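# Stand the cat litter pouch upright, clipped shut

## Task

Set the cat litter pouch upright near the centre of the table, one of its wide faces turned toward the robot arms, and away from both the pan and the scoop. The clip must finish attached to the pouch and holding it tightly. The pan must not be tipped over at the end. You end the task yourself by calling finished_scene.

## Robot and tools

Robot: two arms, left_arm and right_arm, each a six-joint arm with a two-finger parallel gripper and a wrist camera. Calibrated base places in the scene frame: left_arm at (-0.020, +0.243, 0) m, quat_wxyz (+1.000, 0, 0, 0); right_arm at (+0.045, -0.336, 0) m, quat_wxyz (+1.000, 0, 0, +0.012).

Scene frame: origin at table-top height, halfway between the nominal bases. +x points out over the table, +y toward left_arm, +z up. Arm names do not match image left and right. Gripper frame: fingers extend along its +z, and they open and close along its y. end_effector_position is the spot between the finger pads, roughly 1 cm short of the fingertips. Printed hand positions may be slightly wrong, especially far out.

Row format (used by every moving tool): 16 plain numbers, always both arms: left_arm x, y, z, qw, qx, qy, qz, opening, then right_arm in the same 8-number order. x, y, z are an absolute target position in metres, and qw..qz an absolute orientation (w first), both in the scene frame, so the first seven of each arm are a pose. Opening runs from -1 (closed) to +1 (fully open, 0.094 m); it is a target value, not an offset.

execute_actions(actions, cameras): actions is a list of actions; each action is a list of up to 15 rows, one row per 1/30 s step; if fewer than 15 rows, the last one is held for the remaining steps. An empty actions list just reports state and images. A target more than 0.6 m from that gripper's current position along any of its own axes gets the action refused for both arms; a malformed action, or a first action failing that check against the latest reported state, rejects the whole call. To hold orientation, repeat the same quaternion every row rather than copying a drifted reported one. An arm that should stay still and is not pressing anything should get the identical pose it last reported before stopping, with its intended opening, in every call.

move(target, speed, blend, opening_speed, blocking, cameras): target is one 16-number row or a list of up to 15 rows differing only in pose. Grippers travel straight lines from the result's "Hand target" toward the commanded poses, turning the short way. speed is top path speed in m/s, 0.002 to 0.5 (default 0.25), rotation capped at twice that in rad/s; one number or one per target. blend (m, default 0) rounds corners through intermediate list targets. opening_speed (per second on the -1..+1 scale, at least 0.2) ramps the fingers; otherwise the opening is sent at once. A path longer than 10 s is cut short. Paths do not avoid obstacles or the other arm. Faster moves lag and stray more and hit harder; aiming past a contact presses harder. blocking=false returns after about 0.5 s while the move continues; execute_actions is refused until the move ends (use wait or stop). A new move replaces a running one. The result adds a "move:" line: done (within 10 mm and 2 degrees, at rest), off_target, moving, held or fault, plus limits such as paced (pose clipped) or held (steps withheld). done does not mean no contact.

wait(seconds, 0 to 10): lets time pass with commands held; a running move goes on. stop(): brakes a running move; needs braking room. zoom_image(camera, region): camera is cam_high or cam_low; region [x0, y0, x1, y1] in pixels of that camera's latest image (896x504, origin top-left), at most 504 by 504. read_manual(section="licences") only returns licence text. finished_scene(scene): scene is the current scene number; the first call only asks you to check, the second really ends the scene and reports success.

Controller behaviour: each control step, the commanded pose is clipped to 100 mm and 20 degrees from the measured pose, then damped IK favours position over orientation. One action may fall short; the arm then heads for "Hand target", so send the rest next time. Friction and gravity can leave about 1 cm of error in free air. "pose unreachable" means the clearance check blocked that arm; it does not guard gripper against gripper. With the wrist near the first joint axis, small hand motions can swing the whole arm.

Gripping: grip_measured is the measured opening on the command scale (may read up to about 1.6 mm wide when empty). Fingers go to the commanded reading except near the ends. Commanding slightly under the contact reading grips lightly; about 0.11 below it gives full force (about 50 to 62 N per pad), deeper on soft or small items, which get crushed. To release, command well above grip_measured. Tool commands lines show current gripper commands; writing 0 is a real command, so resend the present value to leave a gripper alone.

Other readings: Joint torques follow the Joint positions order, include arm weight, are noisy and offset; joints 1-3 wrap at ±28 N m. MOTOR HOT appears at 75 °C; at 90 °C an over-temperature fault folds that arm and it stays idle; at 100 °C it collapses. Holding loads, stretched poses, or pushing at unreachable targets heat motors, even while you think, since the simulation keeps running then.

Avoid: dropping things or releasing moving objects, fast impacts, strong presses, any arm-to-arm collision (can end the scene as failed), fault stops, and anything falling or being left off the table. Loose objects may occasionally be nudged by outside pushes. Cameras: cam_high and cam_low.

Each tool is called after "Call:" as a command line: name --argument value for each argument, lists and objects as JSON in quotes; but a table of rows of numbers goes row by row, as --pt "numbers of a row", without its own name.

## Session

I'll start by looking at the scene.

Call:
execute_actions --actions '[]'

Scene clock: 0.00 s.
left_arm: end_effector_position=(+0.1670, +0.4592, +0.1695) grip_measured=+1.000 end_effector_quat_wxyz=(-0.234, +0.685, -0.486, -0.490) | right_arm: end_effector_position=(+0.1396, -0.1550, +0.1164) grip_measured=+1.000 end_effector_quat_wxyz=(+0.373, -0.231, +0.889, +0.133)
Joint positions: left_arm=[0.27 1.752 1.216 -1.516 -1.089 -1.931 0.094] | right_arm=[1.654 0.743 0.521 -0.887 0.697 1 0.094]
Joint velocities: left_arm=[-0.007 -0.017 0.012 0.022 -0.037 -0.066 0] | right_arm=[0.007 -0.022 -0.007 0.022 0.007 0.007 0]
Joint torques (N m): no reading
Motor temperatures (°C): left_arm=[30 33 35 31 29 30 28] | right_arm=[27 36 33 30 26 27 28]
Heat: left arm: 35 °C; right arm: 36 °C.
Hand target: left_arm +0.1682, +0.4608, +0.1738; -0.242, +0.684, -0.483, -0.490 | right_arm +0.1417, -0.1559, +0.1200; +0.380, -0.228, +0.887, +0.132
Tool commands: left_gripper/opening=+1.0 right_gripper/opening=+1.0

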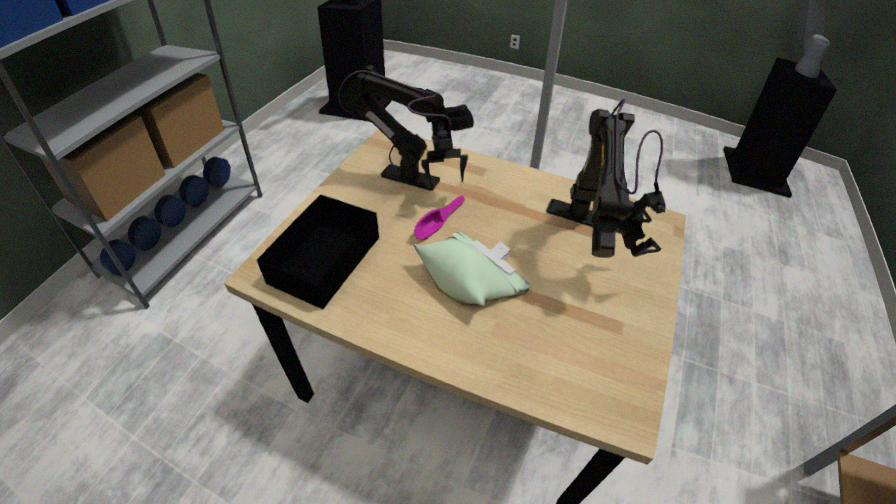

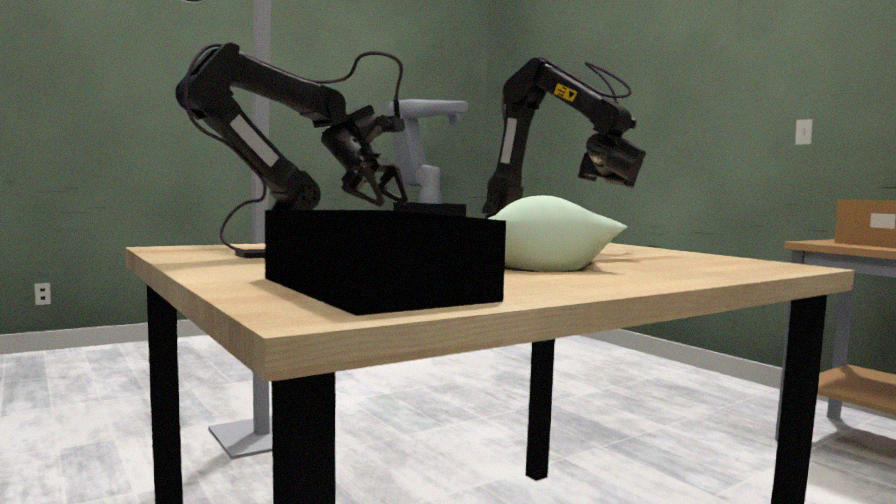

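Call:
zoom_image --camera "cam_high" --region '[380, 180, 580, 330]'

Call:
zoom_image --camera "cam_low" --region '[420, 150, 700, 310]'

Call:
zoom_image --camera "cam_high" --region '[220, 80, 700, 480]'

Scaled by 2.520.

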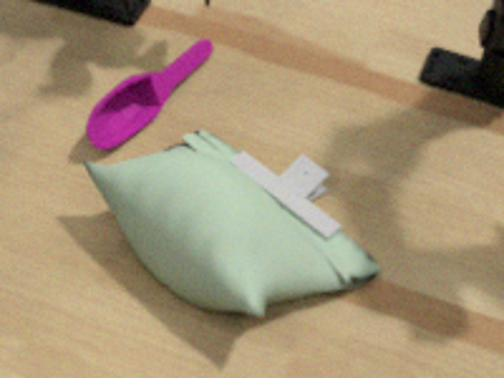

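Scaled by 1.800.

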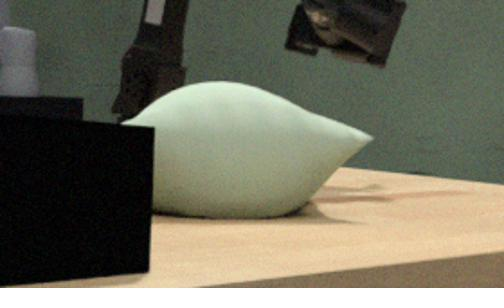

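Scaled by 1.050.

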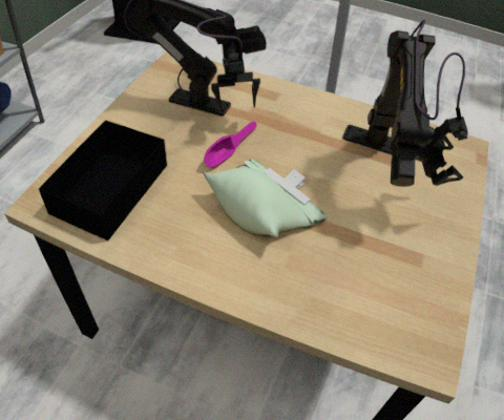

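Call:
zoom_image --camera "cam_high" --region '[330, 60, 490, 200]'

Call:
zoom_image --camera "cam_high" --region '[530, 90, 700, 270]'

Call:
zoom_image --camera "cam_low" --region '[150, 30, 430, 270]'

Call:
zoom_image --camera "cam_low" --region '[460, 40, 660, 280]'

Scaled by 3.150.

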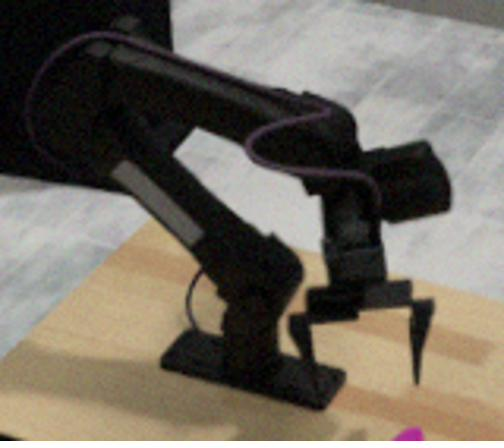

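Scaled by 2.800.

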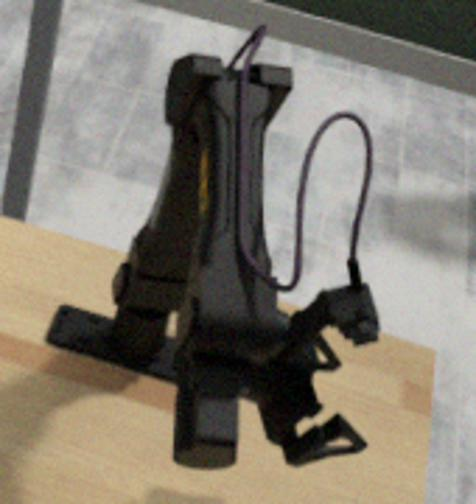

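Scaled by 1.800.

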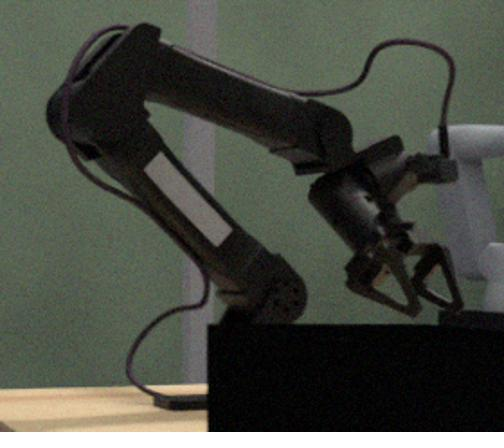

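Scaled by 2.100.

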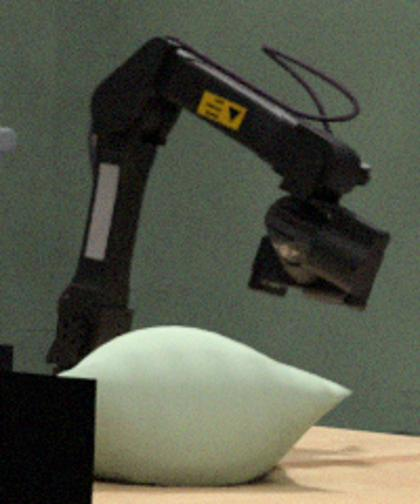

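Call:
zoom_image --camera "cam_high" --region '[210, 240, 310, 340]'

Call:
zoom_image --camera "cam_high" --region '[600, 400, 700, 500]'

Call:
zoom_image --camera "cam_high" --region '[640, 180, 720, 260]'

Call:
zoom_image --camera "cam_high" --region '[340, 100, 420, 180]'

Scaled by 5.040.

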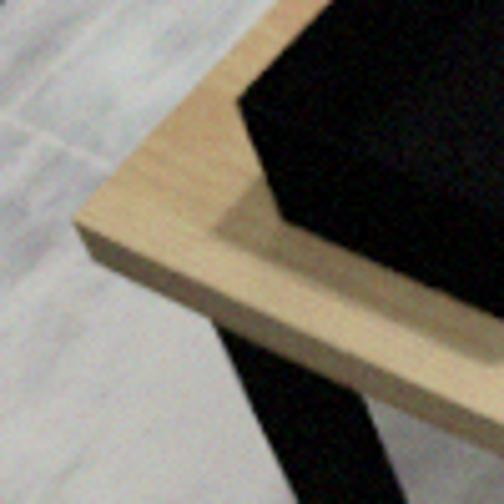

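Scaled by 5.040.

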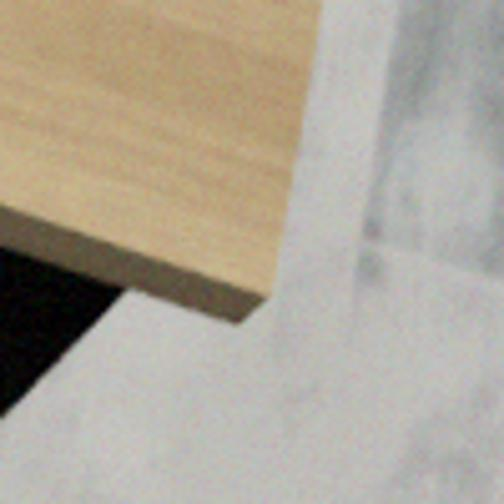

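Scaled by 6.300.

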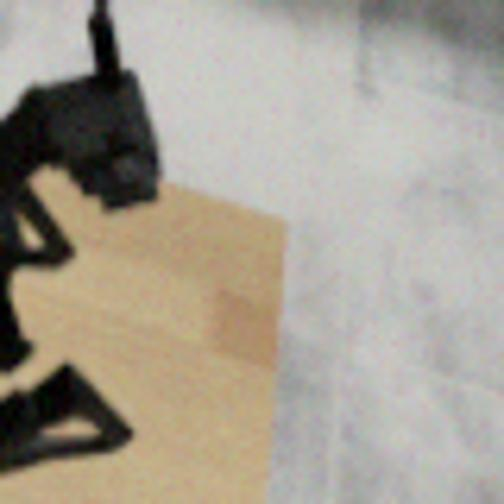

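Scaled by 6.300.

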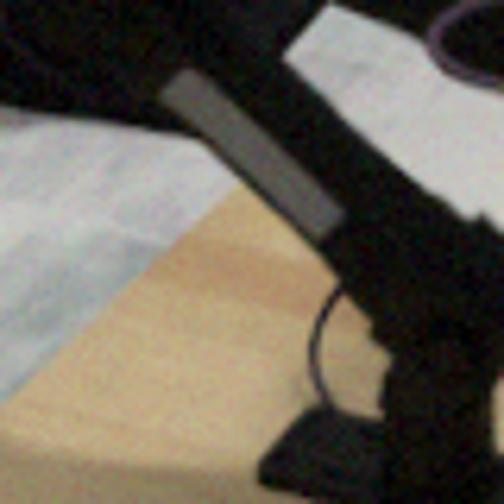

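Call:
zoom_image --camera "cam_low" --region '[480, 180, 640, 290]'

Call:
zoom_image --camera "cam_high" --region '[405, 225, 535, 315]'

Call:
zoom_image --camera "cam_high" --region '[455, 225, 535, 295]'

Scaled by 3.150.

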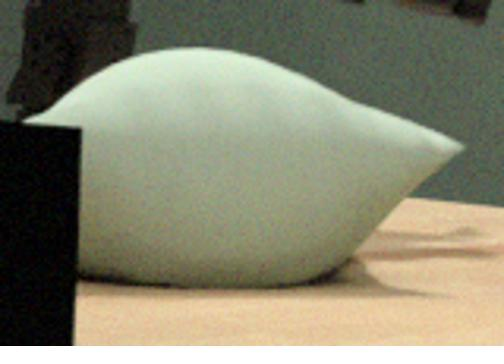

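Scaled by 3.877.

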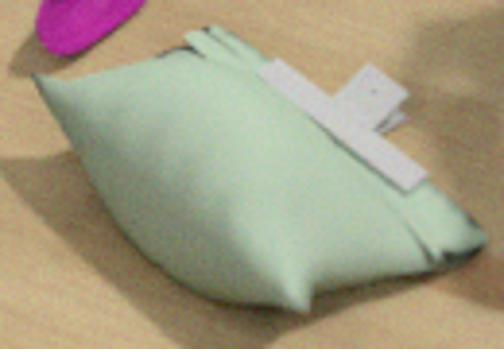

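Scaled by 6.300.

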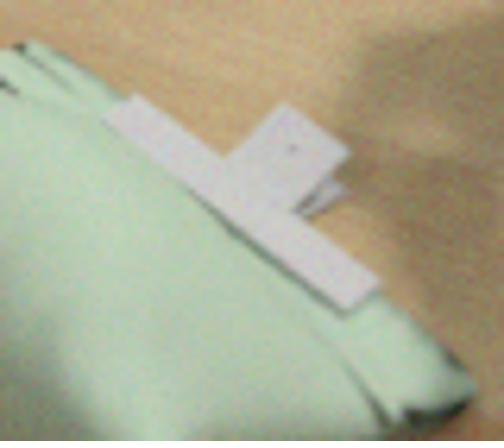

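Call:
zoom_image --camera "cam_low" --region '[230, 320, 310, 400]'

Call:
zoom_image --camera "cam_low" --region '[800, 240, 880, 320]'

Call:
zoom_image --camera "cam_low" --region '[110, 220, 290, 290]'

Call:
zoom_image --camera "cam_low" --region '[250, 195, 520, 320]'

Scaled by 6.300.

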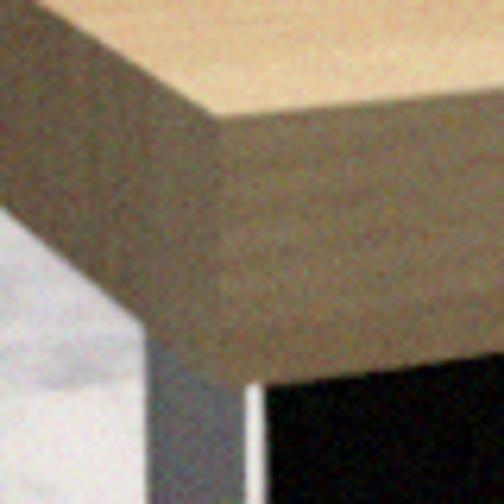

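Scaled by 6.300.

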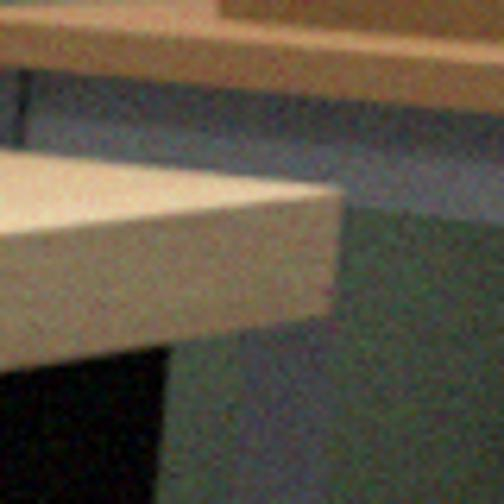

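Scaled by 2.800.

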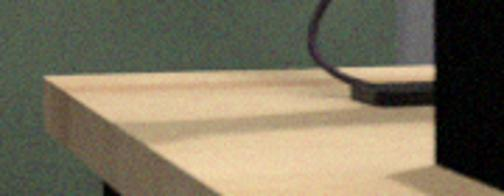

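Scaled by 1.867.

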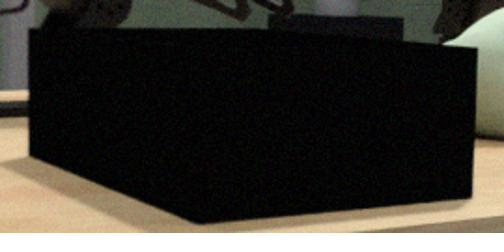

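Call:
zoom_image --camera "cam_high" --region '[500, 255, 545, 300]'

Call:
zoom_image --camera "cam_high" --region '[470, 230, 520, 280]'

Call:
zoom_image --camera "cam_high" --region '[405, 222, 475, 262]'

Scaled by 11.200.

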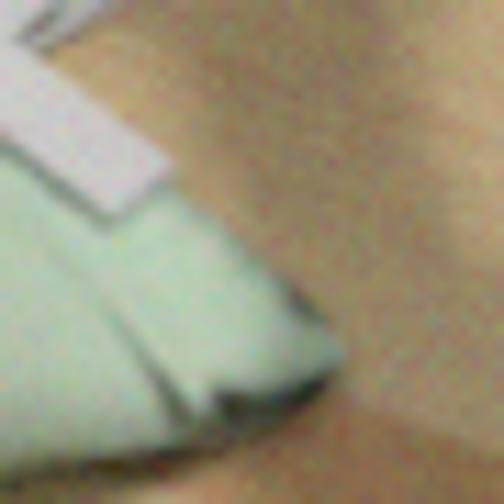

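Scaled by 10.080.

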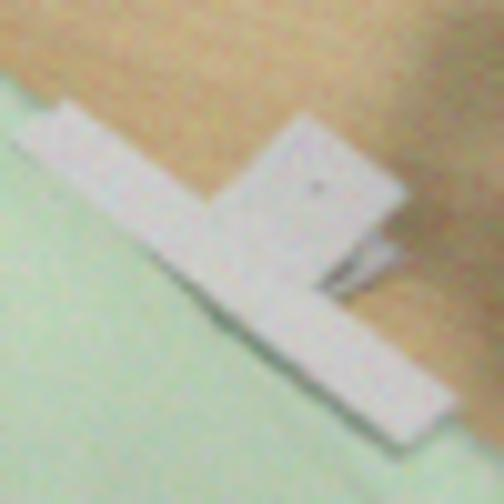

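Scaled by 7.200.

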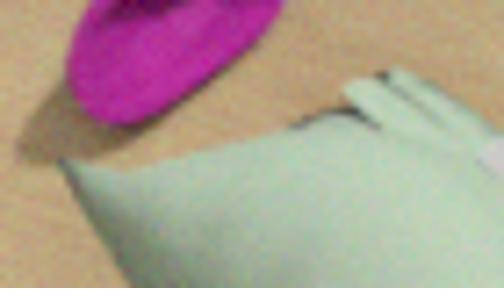

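Call:
move --pt "0.20 0.38 0.21 0.0895 -0.3296 0.9071 0.2463 1.0 0.17 -0.12 0.12 0.1604 -0.3769 0.9099 0.0664 -1.0" --pt "0.22 0.25 0.21 0.3769 0.1604 0.9098 -0.0665 1.0 0.20 -0.085 0.10 0.1604 -0.3769 0.9099 0.0664 -1.0" --speed 0.3 --blend 0.03

Scene clock: 27.67 s.
left_arm: end_effector_position=(+0.2190, +0.2494, +0.2116) grip_measured=+1.000 end_effector_quat_wxyz=(+0.367, +0.159, +0.914, -0.075) | right_arm: end_effector_position=(+0.1962, -0.0941, +0.0916) grip_measured=-0.992 end_effector_quat_wxyz=(+0.152, -0.379, +0.911, +0.055)
Joint positions: left_arm=[0.391 0.886 0.946 -1.023 0.501 0.576 0.094] | right_arm=[1.049 1.349 0.914 -0.827 0.104 0.269 0]
Joint velocities: left_arm=[0.002 0.012 -0.002 -0.037 0.007 0.051 0] | right_arm=[0.007 0.007 -0.012 -0.007 -0.022 0.007 0.001]
Joint torques (N m): left_arm=[0.46 -0.66 6.09 1.59 0.42 0.04] | right_arm=[-0.61 -3.77 9.01 0.85 -0.02 -0.05]
Motor temperatures (°C): left_arm=[30 34 37 31 29 30 28] | right_arm=[27 36 37 31 26 27 28]
Heat: left arm: 37 °C; right arm: 37 °C.
Hand target: left_arm +0.2193, +0.2483, +0.2104; +0.371, +0.161, +0.911, -0.079 | right_arm +0.2035, -0.0846, +0.1008; +0.167, -0.376, +0.909, +0.067
Off the commanded pose: left_arm 0.002 m, 2 deg | right_arm 0.013 m, 2 deg.
move: off_target (right_arm)

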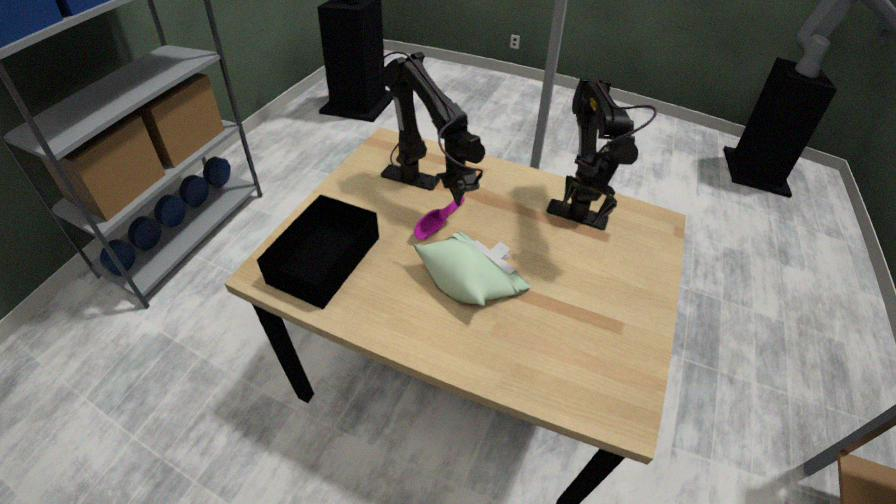

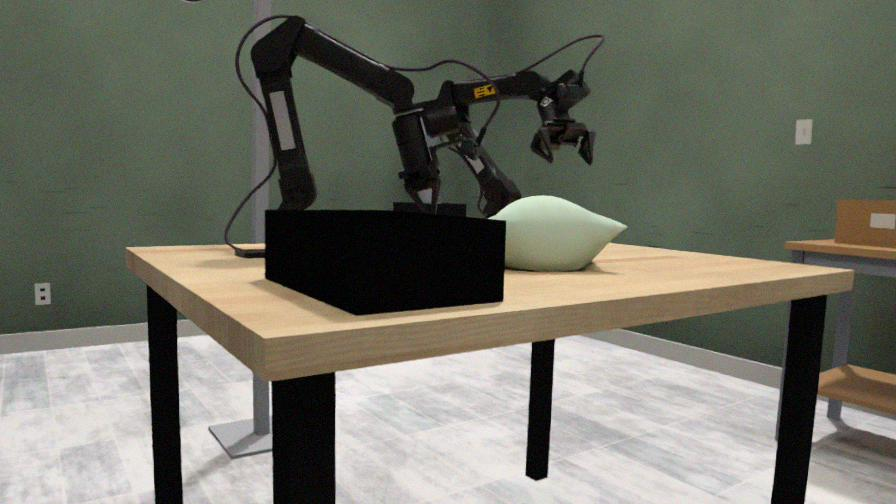

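Call:
zoom_image --camera "cam_high" --region '[400, 120, 640, 310]'

Call:
zoom_image --camera "cam_low" --region '[380, 60, 640, 280]'

Scaled by 2.100.

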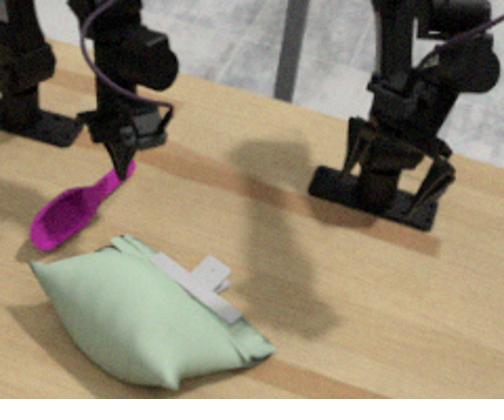

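Scaled by 1.938.

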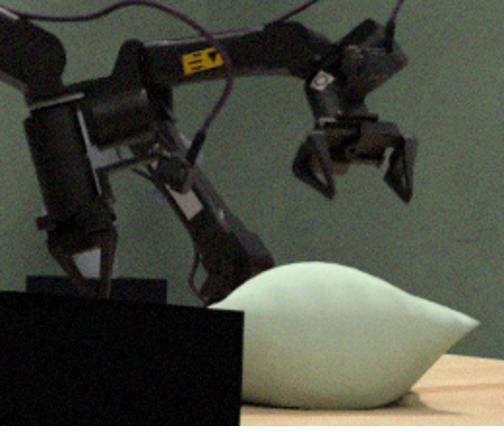

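Call:
zoom_image --camera "cam_high" --region '[540, 150, 640, 250]'

Call:
zoom_image --camera "cam_low" --region '[520, 100, 620, 200]'

Scaled by 5.040.

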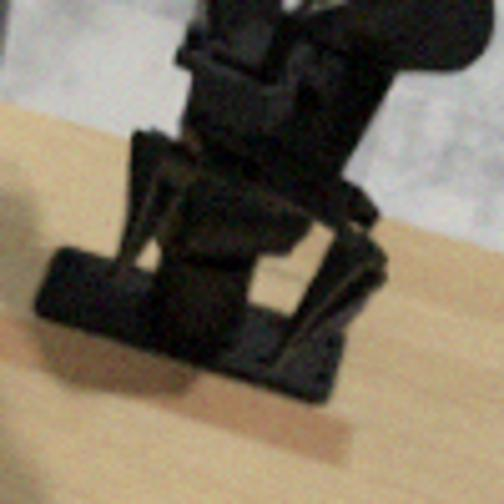

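Scaled by 5.040.

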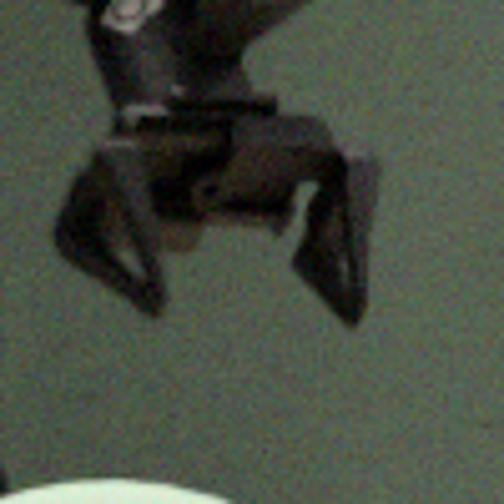

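Call:
move --pt "0.225 0.235 0.19 0.5157 0.7645 0.3206 0.2163 1.0 0.205 -0.080 0.032 0.1604 -0.3769 0.9099 0.0664 -1.0" --pt "0.235 0.197 0.12 0.5157 0.7645 0.3206 0.2163 1.0 0.200 -0.200 0.032 0.1604 -0.3769 0.9099 0.0664 -1.0" --speed '[0.35, 0.12]'

Scene clock: 33.70 s.
left_arm: end_effector_position=(+0.2371, +0.1993, +0.1263) grip_measured=+1.000 end_effector_quat_wxyz=(+0.534, +0.717, +0.367, +0.256) | right_arm: end_effector_position=(+0.2058, -0.1962, +0.0369) grip_measured=-0.992 end_effector_quat_wxyz=(+0.171, -0.376, +0.908, +0.064)
Joint positions: left_arm=[0.45 0.844 0.212 0.028 1.018 2.076 0.094] | right_arm=[0.668 1.026 0.481 -0.658 -0.022 -0.09 0]
Joint velocities: left_arm=[0.002 -0.022 0.022 -0.007 0.051 -0.095 0] | right_arm=[-0.017 0.002 0.007 0.007 -0.007 -0.022 0]
Joint torques (N m): left_arm=[-0.16 0.16 5.72 1.63 0.36 0.03] | right_arm=[-0.73 -2.5 4.71 0.74 -0.16 -0.1]
Motor temperatures (°C): left_arm=[30 34 37 32 29 30 28] | right_arm=[27 36 37 31 26 27 28]
Heat: left arm: 37 °C; right arm: 37 °C.
Hand target: left_arm +0.2339, +0.1967, +0.1205; +0.536, +0.718, +0.370, +0.247 | right_arm +0.2006, -0.2004, +0.0329; +0.164, -0.377, +0.909, +0.065
Off the commanded pose: left_arm 0.007 m, 9 deg | right_arm 0.008 m, 1 deg.
joint sent to its limit (left arm) — joint 6 (wrist roll), upper limit. The joint targets are off in orientation, not in position.
move: off_target (left_arm); limits=paced

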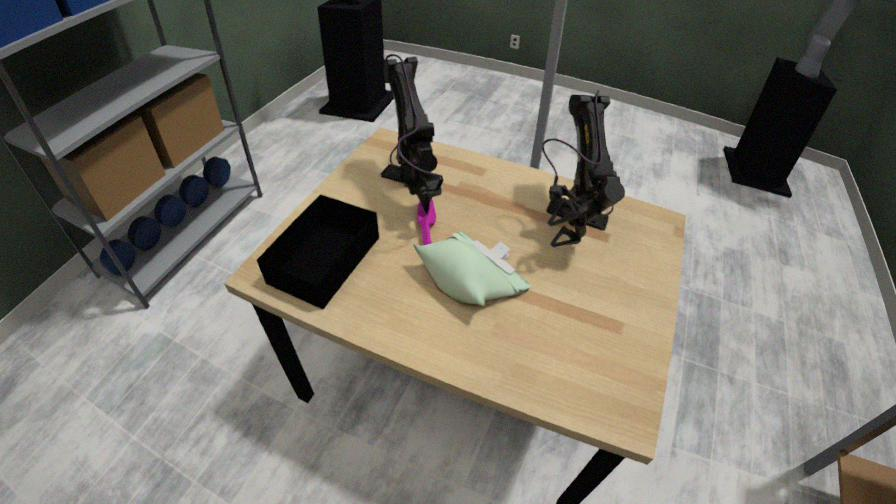

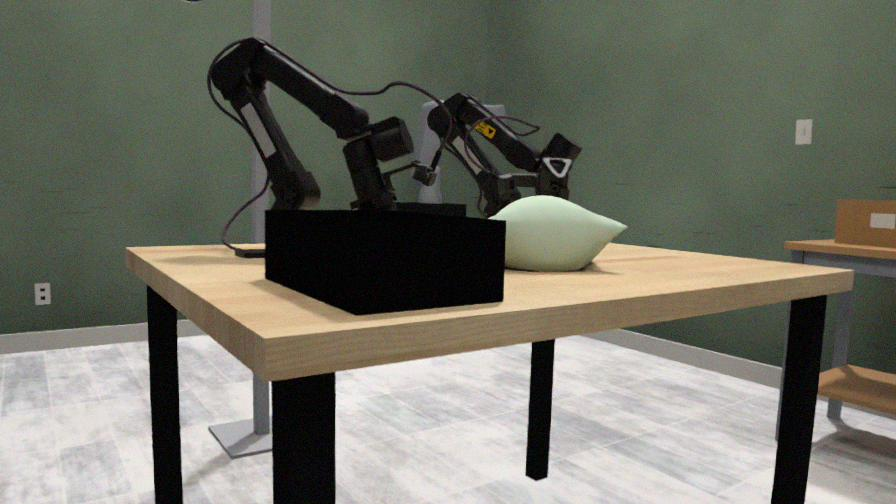

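Call:
zoom_image --camera "cam_high" --region '[390, 160, 640, 310]'

Scaled by 2.016.

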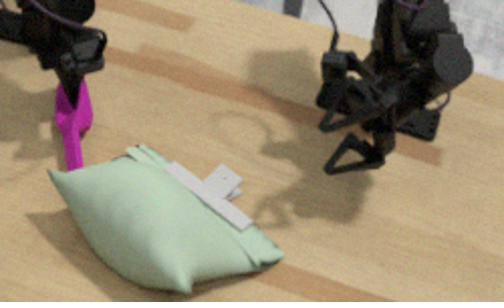

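Call:
move --pt "0.255 0.175 0.12 0.5157 0.7645 0.3206 0.2163 0.1 0.212 -0.165 0.10 0.1604 -0.3769 0.9099 0.0664 -1.0" --pt "0.275 0.158 0.11 0.5157 0.7645 0.3206 0.2163 0.1 0.264 -0.105 0.10 0.1604 -0.3769 0.9099 0.0664 -1.0" --pt "0.281 0.152 0.10 0.5157 0.7645 0.3206 0.2163 0.1 0.264 -0.107 0.022 0.1604 -0.3769 0.9099 0.0664 -1.0" --speed '[0.25, 0.25, 0.1]' --blend '[0.02, 0.01, 0]'

Call:
zoom_image --camera "cam_high" --region '[390, 160, 640, 310]'

Scene clock: 36.80 s.
left_arm: end_effector_position=(+0.2788, +0.1538, +0.0984) grip_measured=+0.102 end_effector_quat_wxyz=(+0.509, +0.768, +0.319, +0.221) | right_arm: end_effector_position=(+0.2664, -0.1052, +0.0267) grip_measured=-0.992 end_effector_quat_wxyz=(+0.161, -0.377, +0.909, +0.071)
Joint positions: left_arm=[0.135 1.218 0.289 0.338 0.811 2.041 0.052] | right_arm=[0.777 1.546 0.797 -0.468 -0.003 0.014 0]
Joint velocities: left_arm=[-0.022 0.017 -0.002 -0.007 0.007 -0.022 0] | right_arm=[-0.002 -0.002 -0.007 -0.007 0.022 -0.051 0]
Joint torques (N m): left_arm=[-0.55 -1.73 6.84 1.71 0.24 -0.14] | right_arm=[0.18 -5.16 4.41 0.94 0.06 0.03]
Motor temperatures (°C): left_arm=[30 33 37 32 29 30 28] | right_arm=[27 36 36 31 26 27 28]
Heat: left arm: 37 °C; right arm: 36 °C.
Hand target: left_arm +0.2796, +0.1521, +0.0985; +0.511, +0.767, +0.322, +0.216 | right_arm +0.2649, -0.1076, +0.0210; +0.159, -0.377, +0.910, +0.067
Off the commanded pose: left_arm 0.003 m, 1 deg | right_arm 0.006 m, 1 deg.
move: done

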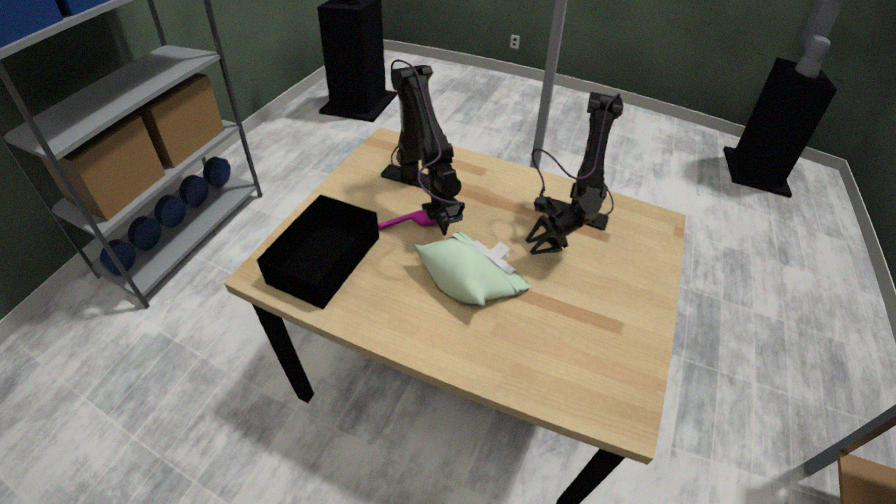

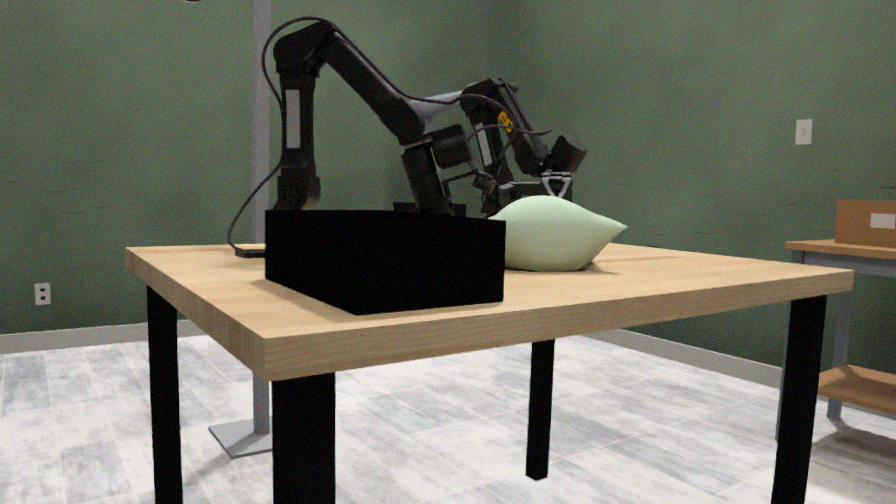

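Scaled by 2.016.

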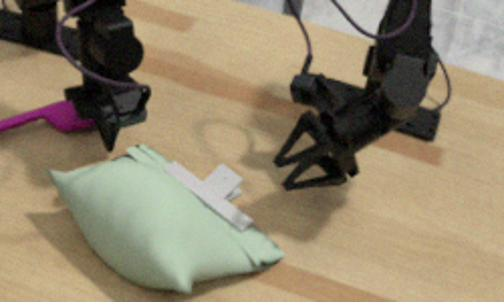

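Call:
move --pt "0.281 0.152 0.055 0.5157 0.7645 0.3206 0.2163 0.06 0.245 -0.200 0.022 0.1604 -0.3769 0.9099 0.0664 -1.0" --pt "0.281 0.152 0.040 0.5157 0.7645 0.3206 0.2163 0.06 0.245 -0.195 0.022 0.1604 -0.3769 0.9099 0.0664 -1.0" --speed '[0.12, 0.05]'

Call:
zoom_image --camera "cam_high" --region '[390, 160, 640, 310]'

Scene clock: 39.47 s.
left_arm: end_effector_position=(+0.2861, +0.1549, +0.0458) grip_measured=+0.062 end_effector_quat_wxyz=(+0.513, +0.765, +0.313, +0.233) | right_arm: end_effector_position=(+0.2524, -0.1953, +0.0254) grip_measured=-0.992 end_effector_quat_wxyz=(+0.172, -0.370, +0.911, +0.061)
Joint positions: left_arm=[0.135 1.622 0.193 0.871 0.811 2.033 0.05] | right_arm=[0.52 1.249 0.551 -0.511 -0.066 -0.216 0]
Joint velocities: left_arm=[0.002 0.007 -0.012 0.066 -0.051 0.051 0] | right_arm=[-0.002 -0.022 -0.002 -0.007 -0.037 0.037 0]
Joint torques (N m): left_arm=[-0.14 -2.88 3.08 1.72 0.32 -0.14] | right_arm=[0.7 -3.62 5.22 0.71 -0.2 -0.04]
Motor temperatures (°C): left_arm=[30 33 37 32 29 30 28] | right_arm=[27 36 36 31 26 27 28]
Heat: left arm: 37 °C; right arm: 36 °C.
Hand target: left_arm +0.2803, +0.1520, +0.0403; +0.515, +0.765, +0.321, +0.216 | right_arm +0.2451, -0.1954, +0.0226; +0.163, -0.377, +0.909, +0.065
Off the commanded pose: left_arm 0.008 m, 2 deg | right_arm 0.008 m, 2 deg.
move: done

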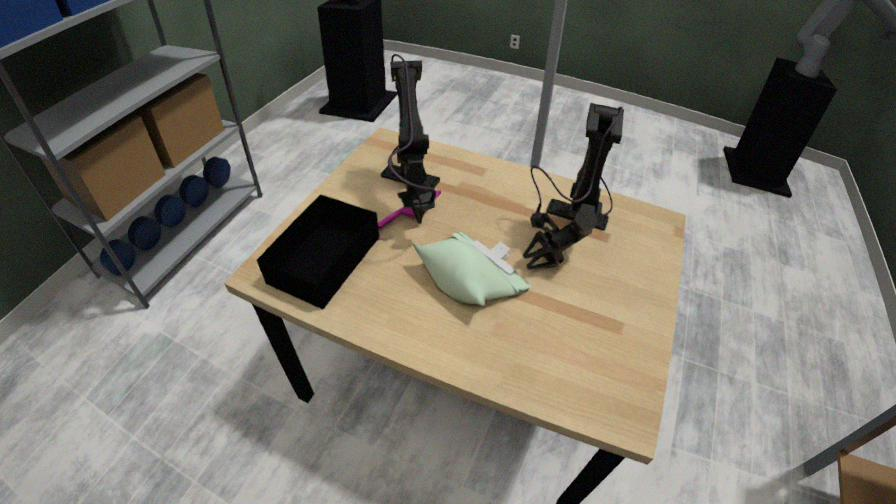

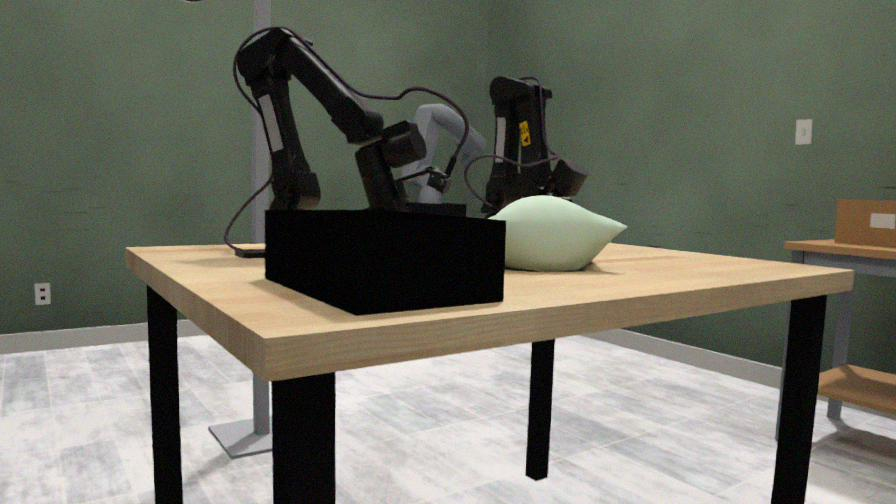

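Scaled by 2.016.

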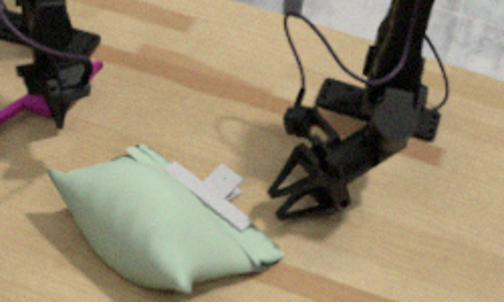

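Call:
move --target '[0.277, 0.149, 0.028, 0.5157, 0.7645, 0.3206, 0.2163, 0.06, 0.245, -0.195, 0.07, 0.1604, -0.3769, 0.9099, 0.0664, -1.0]' --speed 0.06 --cameras '[]'

Scene clock: 41.17 s.
left_arm: end_effector_position=(+0.2820, +0.1516, +0.0342) grip_measured=+0.062 end_effector_quat_wxyz=(+0.516, +0.764, +0.312, +0.231) | right_arm: end_effector_position=(+0.2408, -0.2017, +0.0580) grip_measured=-0.992 end_effector_quat_wxyz=(+0.145, -0.371, +0.915, +0.059)
Joint positions: left_arm=[0.125 1.723 0.166 1.006 0.809 2.023 0.05] | right_arm=[0.52 1.18 0.666 -0.751 -0.069 -0.216 0]
Joint velocities: left_arm=[-0.002 0.002 -0.017 -0.066 -0.007 -0.081 0.001] | right_arm=[0.007 -0.002 -0.002 -0.051 0.007 0.022 0.001]
Joint torques (N m): left_arm=[-0.73 -3.18 2.59 1.73 0.23 -0.14] | right_arm=[0.72 -4.22 8.62 0.59 -0.19 -0.1]
Motor temperatures (°C): left_arm=[30 33 37 33 29 30 28] | right_arm=[27 36 36 31 26 27 28]
Heat: left arm: 37 °C; right arm: 36 °C.
Hand target: left_arm +0.2766, +0.1491, +0.0284; +0.515, +0.765, +0.321, +0.216 | right_arm +0.2446, -0.1951, +0.0699; +0.160, -0.377, +0.910, +0.066
Off the commanded pose: left_arm 0.008 m, 2 deg | right_arm 0.014 m, 2 deg.
move: off_target (right_arm)
No camera images: "cameras" was empty.

Call:
move --target '[0.277, 0.149, 0.021, 0.5157, 0.7645, 0.3206, 0.2163, 0.06, 0.22, -0.22, 0.14, 0.1604, -0.3769, 0.9099, 0.0664, -1.0]' --speed 0.12 --cameras '["cam_high"]'

Call:
zoom_image --camera "cam_high" --region '[460, 220, 580, 300]'

Scene clock: 42.73 s.
left_arm: end_effector_position=(+0.2841, +0.1518, +0.0293) grip_measured=+0.061 end_effector_quat_wxyz=(+0.517, +0.763, +0.309, +0.235) | right_arm: end_effector_position=(+0.2166, -0.2220, +0.1299) grip_measured=-0.992 end_effector_quat_wxyz=(+0.148, -0.378, +0.912, +0.060)
Joint positions: left_arm=[0.125 1.789 0.166 1.085 0.809 2.021 0.05] | right_arm=[0.483 1.008 0.864 -1.118 -0.085 -0.264 0]
Joint velocities: left_arm=[-0.002 -0.012 0.012 -0.051 0.007 -0.007 0] | right_arm=[-0.012 -0.002 -0.007 -0.007 0.037 0.007 -0.001]
Joint torques (N m): left_arm=[-0.46 -3.22 1.92 1.65 0.2 -0.11] | right_arm=[-0.98 -2.32 8.83 0.61 -0.21 -0.15]
Motor temperatures (°C): left_arm=[30 33 37 33 29 30 28] | right_arm=[27 36 37 31 26 27 28]
Heat: left arm: 37 °C; right arm: 37 °C.
Hand target: left_arm +0.2766, +0.1491, +0.0213; +0.515, +0.765, +0.321, +0.216 | right_arm +0.2193, -0.2202, +0.1403; +0.161, -0.377, +0.910, +0.066
Off the commanded pose: left_arm 0.011 m, 3 deg | right_arm 0.011 m, 2 deg.
move: off_target (left_arm, right_arm)
Images, in order (width x height): cam_high 896x504.

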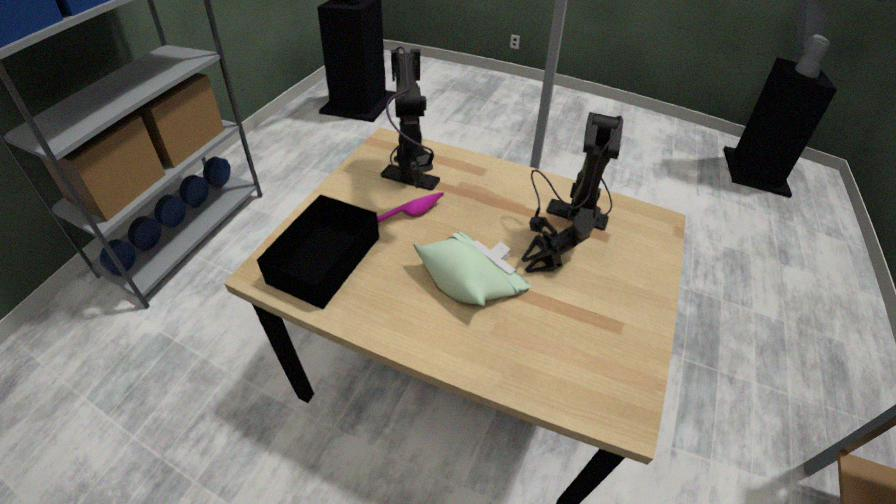

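Scaled by 4.200.

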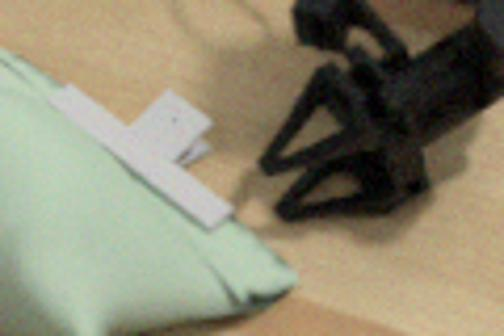

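Call:
move --pt "0.2644 0.1362 0.0235 0.5157 0.7645 0.3206 0.2163 0.06 0.20 -0.24 0.16 0.1604 -0.3769 0.9099 0.0664 -1.0" --pt "0.2858 0.1152 0.0228 0.5157 0.7645 0.3206 0.2163 0.06 0.20 -0.24 0.16 0.1604 -0.3769 0.9099 0.0664 -1.0" --speed 0.06 --cameras '["cam_high"]'

Call:
zoom_image --camera "cam_high" --region '[460, 220, 580, 300]'

Scene clock: 45.30 s.
left_arm: end_effector_position=(+0.2854, +0.1163, +0.0286) grip_measured=+0.061 end_effector_quat_wxyz=(+0.518, +0.765, +0.309, +0.228) | right_arm: end_effector_position=(+0.1976, -0.2418, +0.1494) grip_measured=-0.992 end_effector_quat_wxyz=(+0.146, -0.377, +0.912, +0.060)
Joint positions: left_arm=[-0.06 1.824 0.162 1.191 0.655 1.902 0.05] | right_arm=[0.418 0.917 0.907 -1.26 -0.105 -0.327 0]
Joint velocities: left_arm=[-0.007 0.002 -0.002 0.022 -0.037 0.007 -0.001] | right_arm=[-0.002 0.002 -0.017 0.037 0.022 -0.022 -0.001]
Joint torques (N m): left_arm=[-0.36 -3.21 3.48 1.76 0.01 -0.19] | right_arm=[-0.94 -1.24 8.53 0.62 -0.26 -0.11]
Motor temperatures (°C): left_arm=[30 33 36 33 29 30 28] | right_arm=[27 36 37 31 26 27 28]
Heat: left arm: 36 °C; right arm: 37 °C.
Hand target: left_arm +0.2850, +0.1158, +0.0221; +0.513, +0.766, +0.320, +0.217 | right_arm +0.1996, -0.2401, +0.1601; +0.161, -0.377, +0.910, +0.066
Off the commanded pose: left_arm 0.006 m, 2 deg | right_arm 0.011 m, 2 deg.
move: off_target (right_arm)
Images, in order (width x height): cam_high 896x504.

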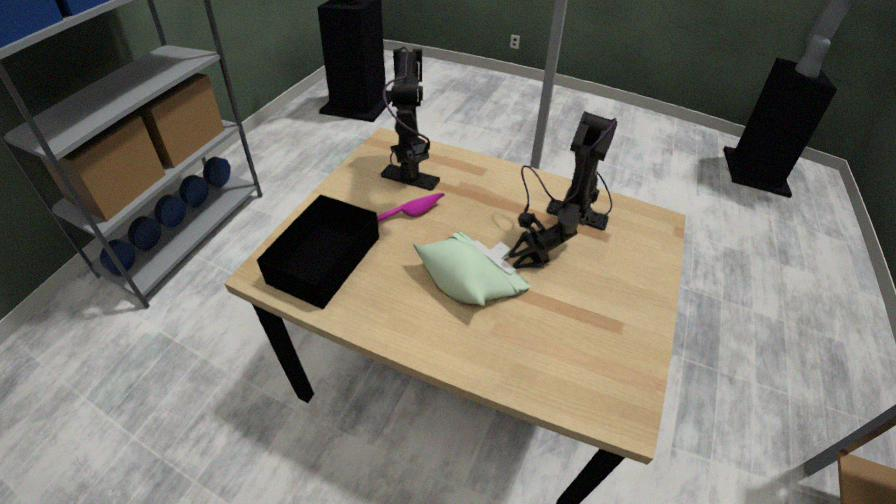

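Scaled by 4.200.

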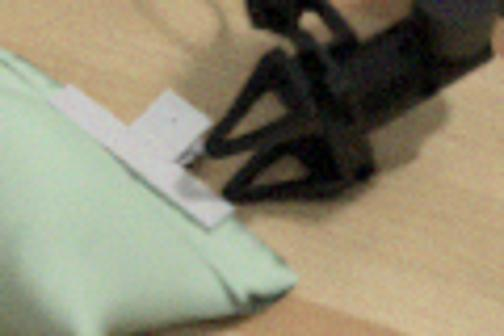

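Call:
move --target '[0.3085, 0.1098, 0.0228, 0.5157, 0.7645, 0.3206, 0.2163, 0.06, 0.20, -0.24, 0.16, 0.1604, -0.3769, 0.9099, 0.0664, -1.0]' --speed 0.06 --cameras '["cam_high"]'

Call:
zoom_image --camera "cam_high" --region '[460, 220, 560, 300]'

Scene clock: 46.67 s.
left_arm: end_effector_position=(+0.3063, +0.1110, +0.0290) grip_measured=+0.061 end_effector_quat_wxyz=(+0.521, +0.762, +0.310, +0.228) | right_arm: end_effector_position=(+0.1974, -0.2417, +0.1494) grip_measured=-0.992 end_effector_quat_wxyz=(+0.146, -0.378, +0.912, +0.061)
Joint positions: left_arm=[-0.079 1.868 0.244 1.167 0.64 1.883 0.05] | right_arm=[0.418 0.917 0.907 -1.261 -0.106 -0.329 0]
Joint velocities: left_arm=[0.017 -0.002 0.017 -0.037 -0.007 -0.051 0.001] | right_arm=[-0.017 0.012 0.002 0.051 0.007 -0.051 -0.001]
Joint torques (N m): left_arm=[-0.66 -3.81 4.41 1.59 0.05 -0.14] | right_arm=[-1.09 -1.05 8.76 0.64 -0.23 -0.08]
Motor temperatures (°C): left_arm=[30 33 36 33 29 30 28] | right_arm=[27 36 37 31 26 27 28]
Heat: left arm: 36 °C; right arm: 37 °C.
Hand target: left_arm +0.3080, +0.1098, +0.0226; +0.515, +0.765, +0.321, +0.217 | right_arm +0.1999, -0.2401, +0.1600; +0.161, -0.377, +0.910, +0.066
Off the commanded pose: left_arm 0.007 m, 2 deg | right_arm 0.011 m, 2 deg.
move: off_target (right_arm)
Images, in order (width x height): cam_high 896x504.

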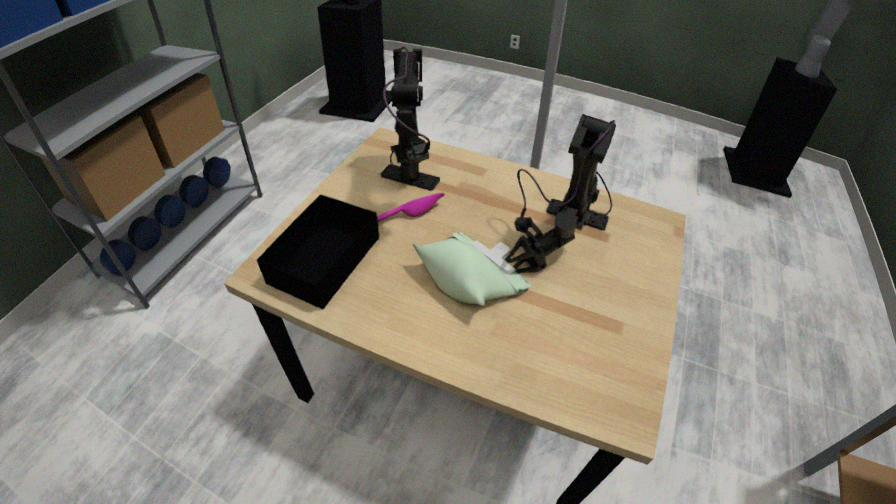

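Scaled by 5.040.

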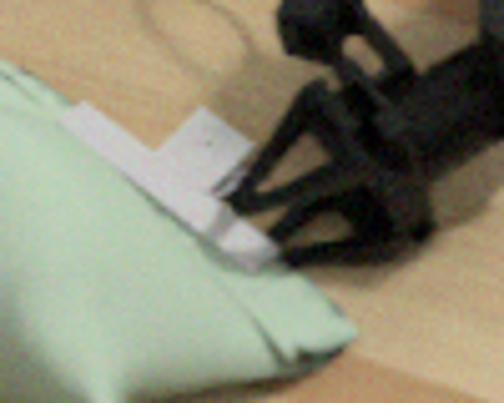

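Call:
move --target '[0.3185, 0.1000, 0.0228, 0.5157, 0.7645, 0.3206, 0.2163, 0.06, 0.20, -0.24, 0.16, 0.1604, -0.3769, 0.9099, 0.0664, -1.0]' --speed 0.04 --cameras '["cam_high"]'

Call:
zoom_image --camera "cam_high" --region '[460, 220, 560, 300]'

Scene clock: 48.10 s.
left_arm: end_effector_position=(+0.3169, +0.1033, +0.0291) grip_measured=+0.061 end_effector_quat_wxyz=(+0.519, +0.761, +0.313, +0.230) | right_arm: end_effector_position=(+0.1973, -0.2417, +0.1493) grip_measured=-0.992 end_effector_quat_wxyz=(+0.146, -0.378, +0.912, +0.061)
Joint positions: left_arm=[-0.116 1.887 0.284 1.157 0.599 1.861 0.05] | right_arm=[0.418 0.917 0.907 -1.261 -0.106 -0.329 0]
Joint velocities: left_arm=[-0.007 0.007 -0.002 0.051 0.007 0.022 0.001] | right_arm=[-0.007 0.007 0.012 -0.037 0.022 0.007 0]
Joint torques (N m): left_arm=[-0.76 -4.11 4.7 1.66 0.09 -0.11] | right_arm=[-1.43 -1.05 8.7 0.64 -0.24 -0.09]
Motor temperatures (°C): left_arm=[30 33 36 33 29 30 28] | right_arm=[27 36 37 31 26 27 28]
Heat: left arm: 36 °C; right arm: 37 °C.
Hand target: left_arm +0.3181, +0.1002, +0.0227; +0.515, +0.765, +0.321, +0.217 | right_arm +0.1999, -0.2402, +0.1599; +0.161, -0.377, +0.910, +0.066
Off the commanded pose: left_arm 0.007 m, 2 deg | right_arm 0.011 m, 2 deg.
move: off_target (right_arm)
Images, in order (width x height): cam_high 896x504.

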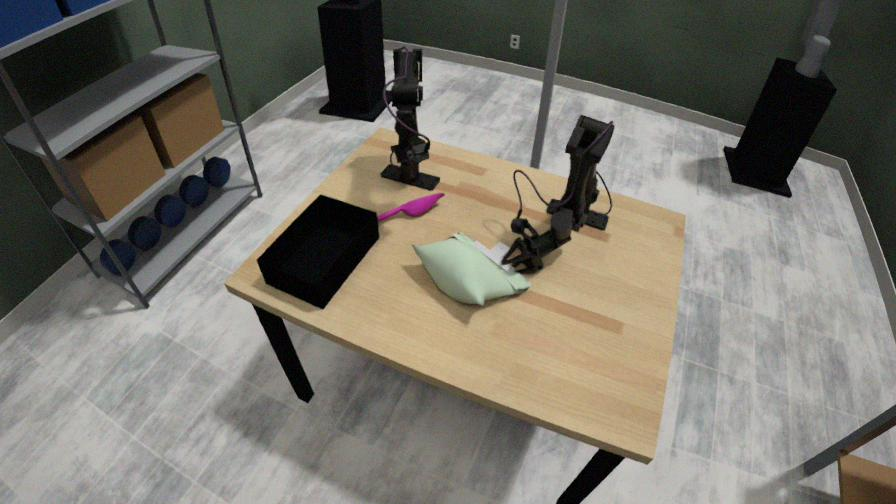

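Scaled by 5.040.

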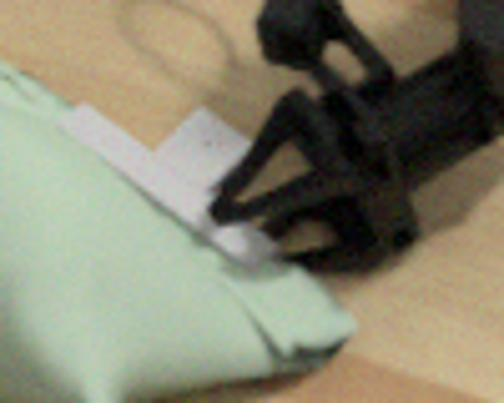

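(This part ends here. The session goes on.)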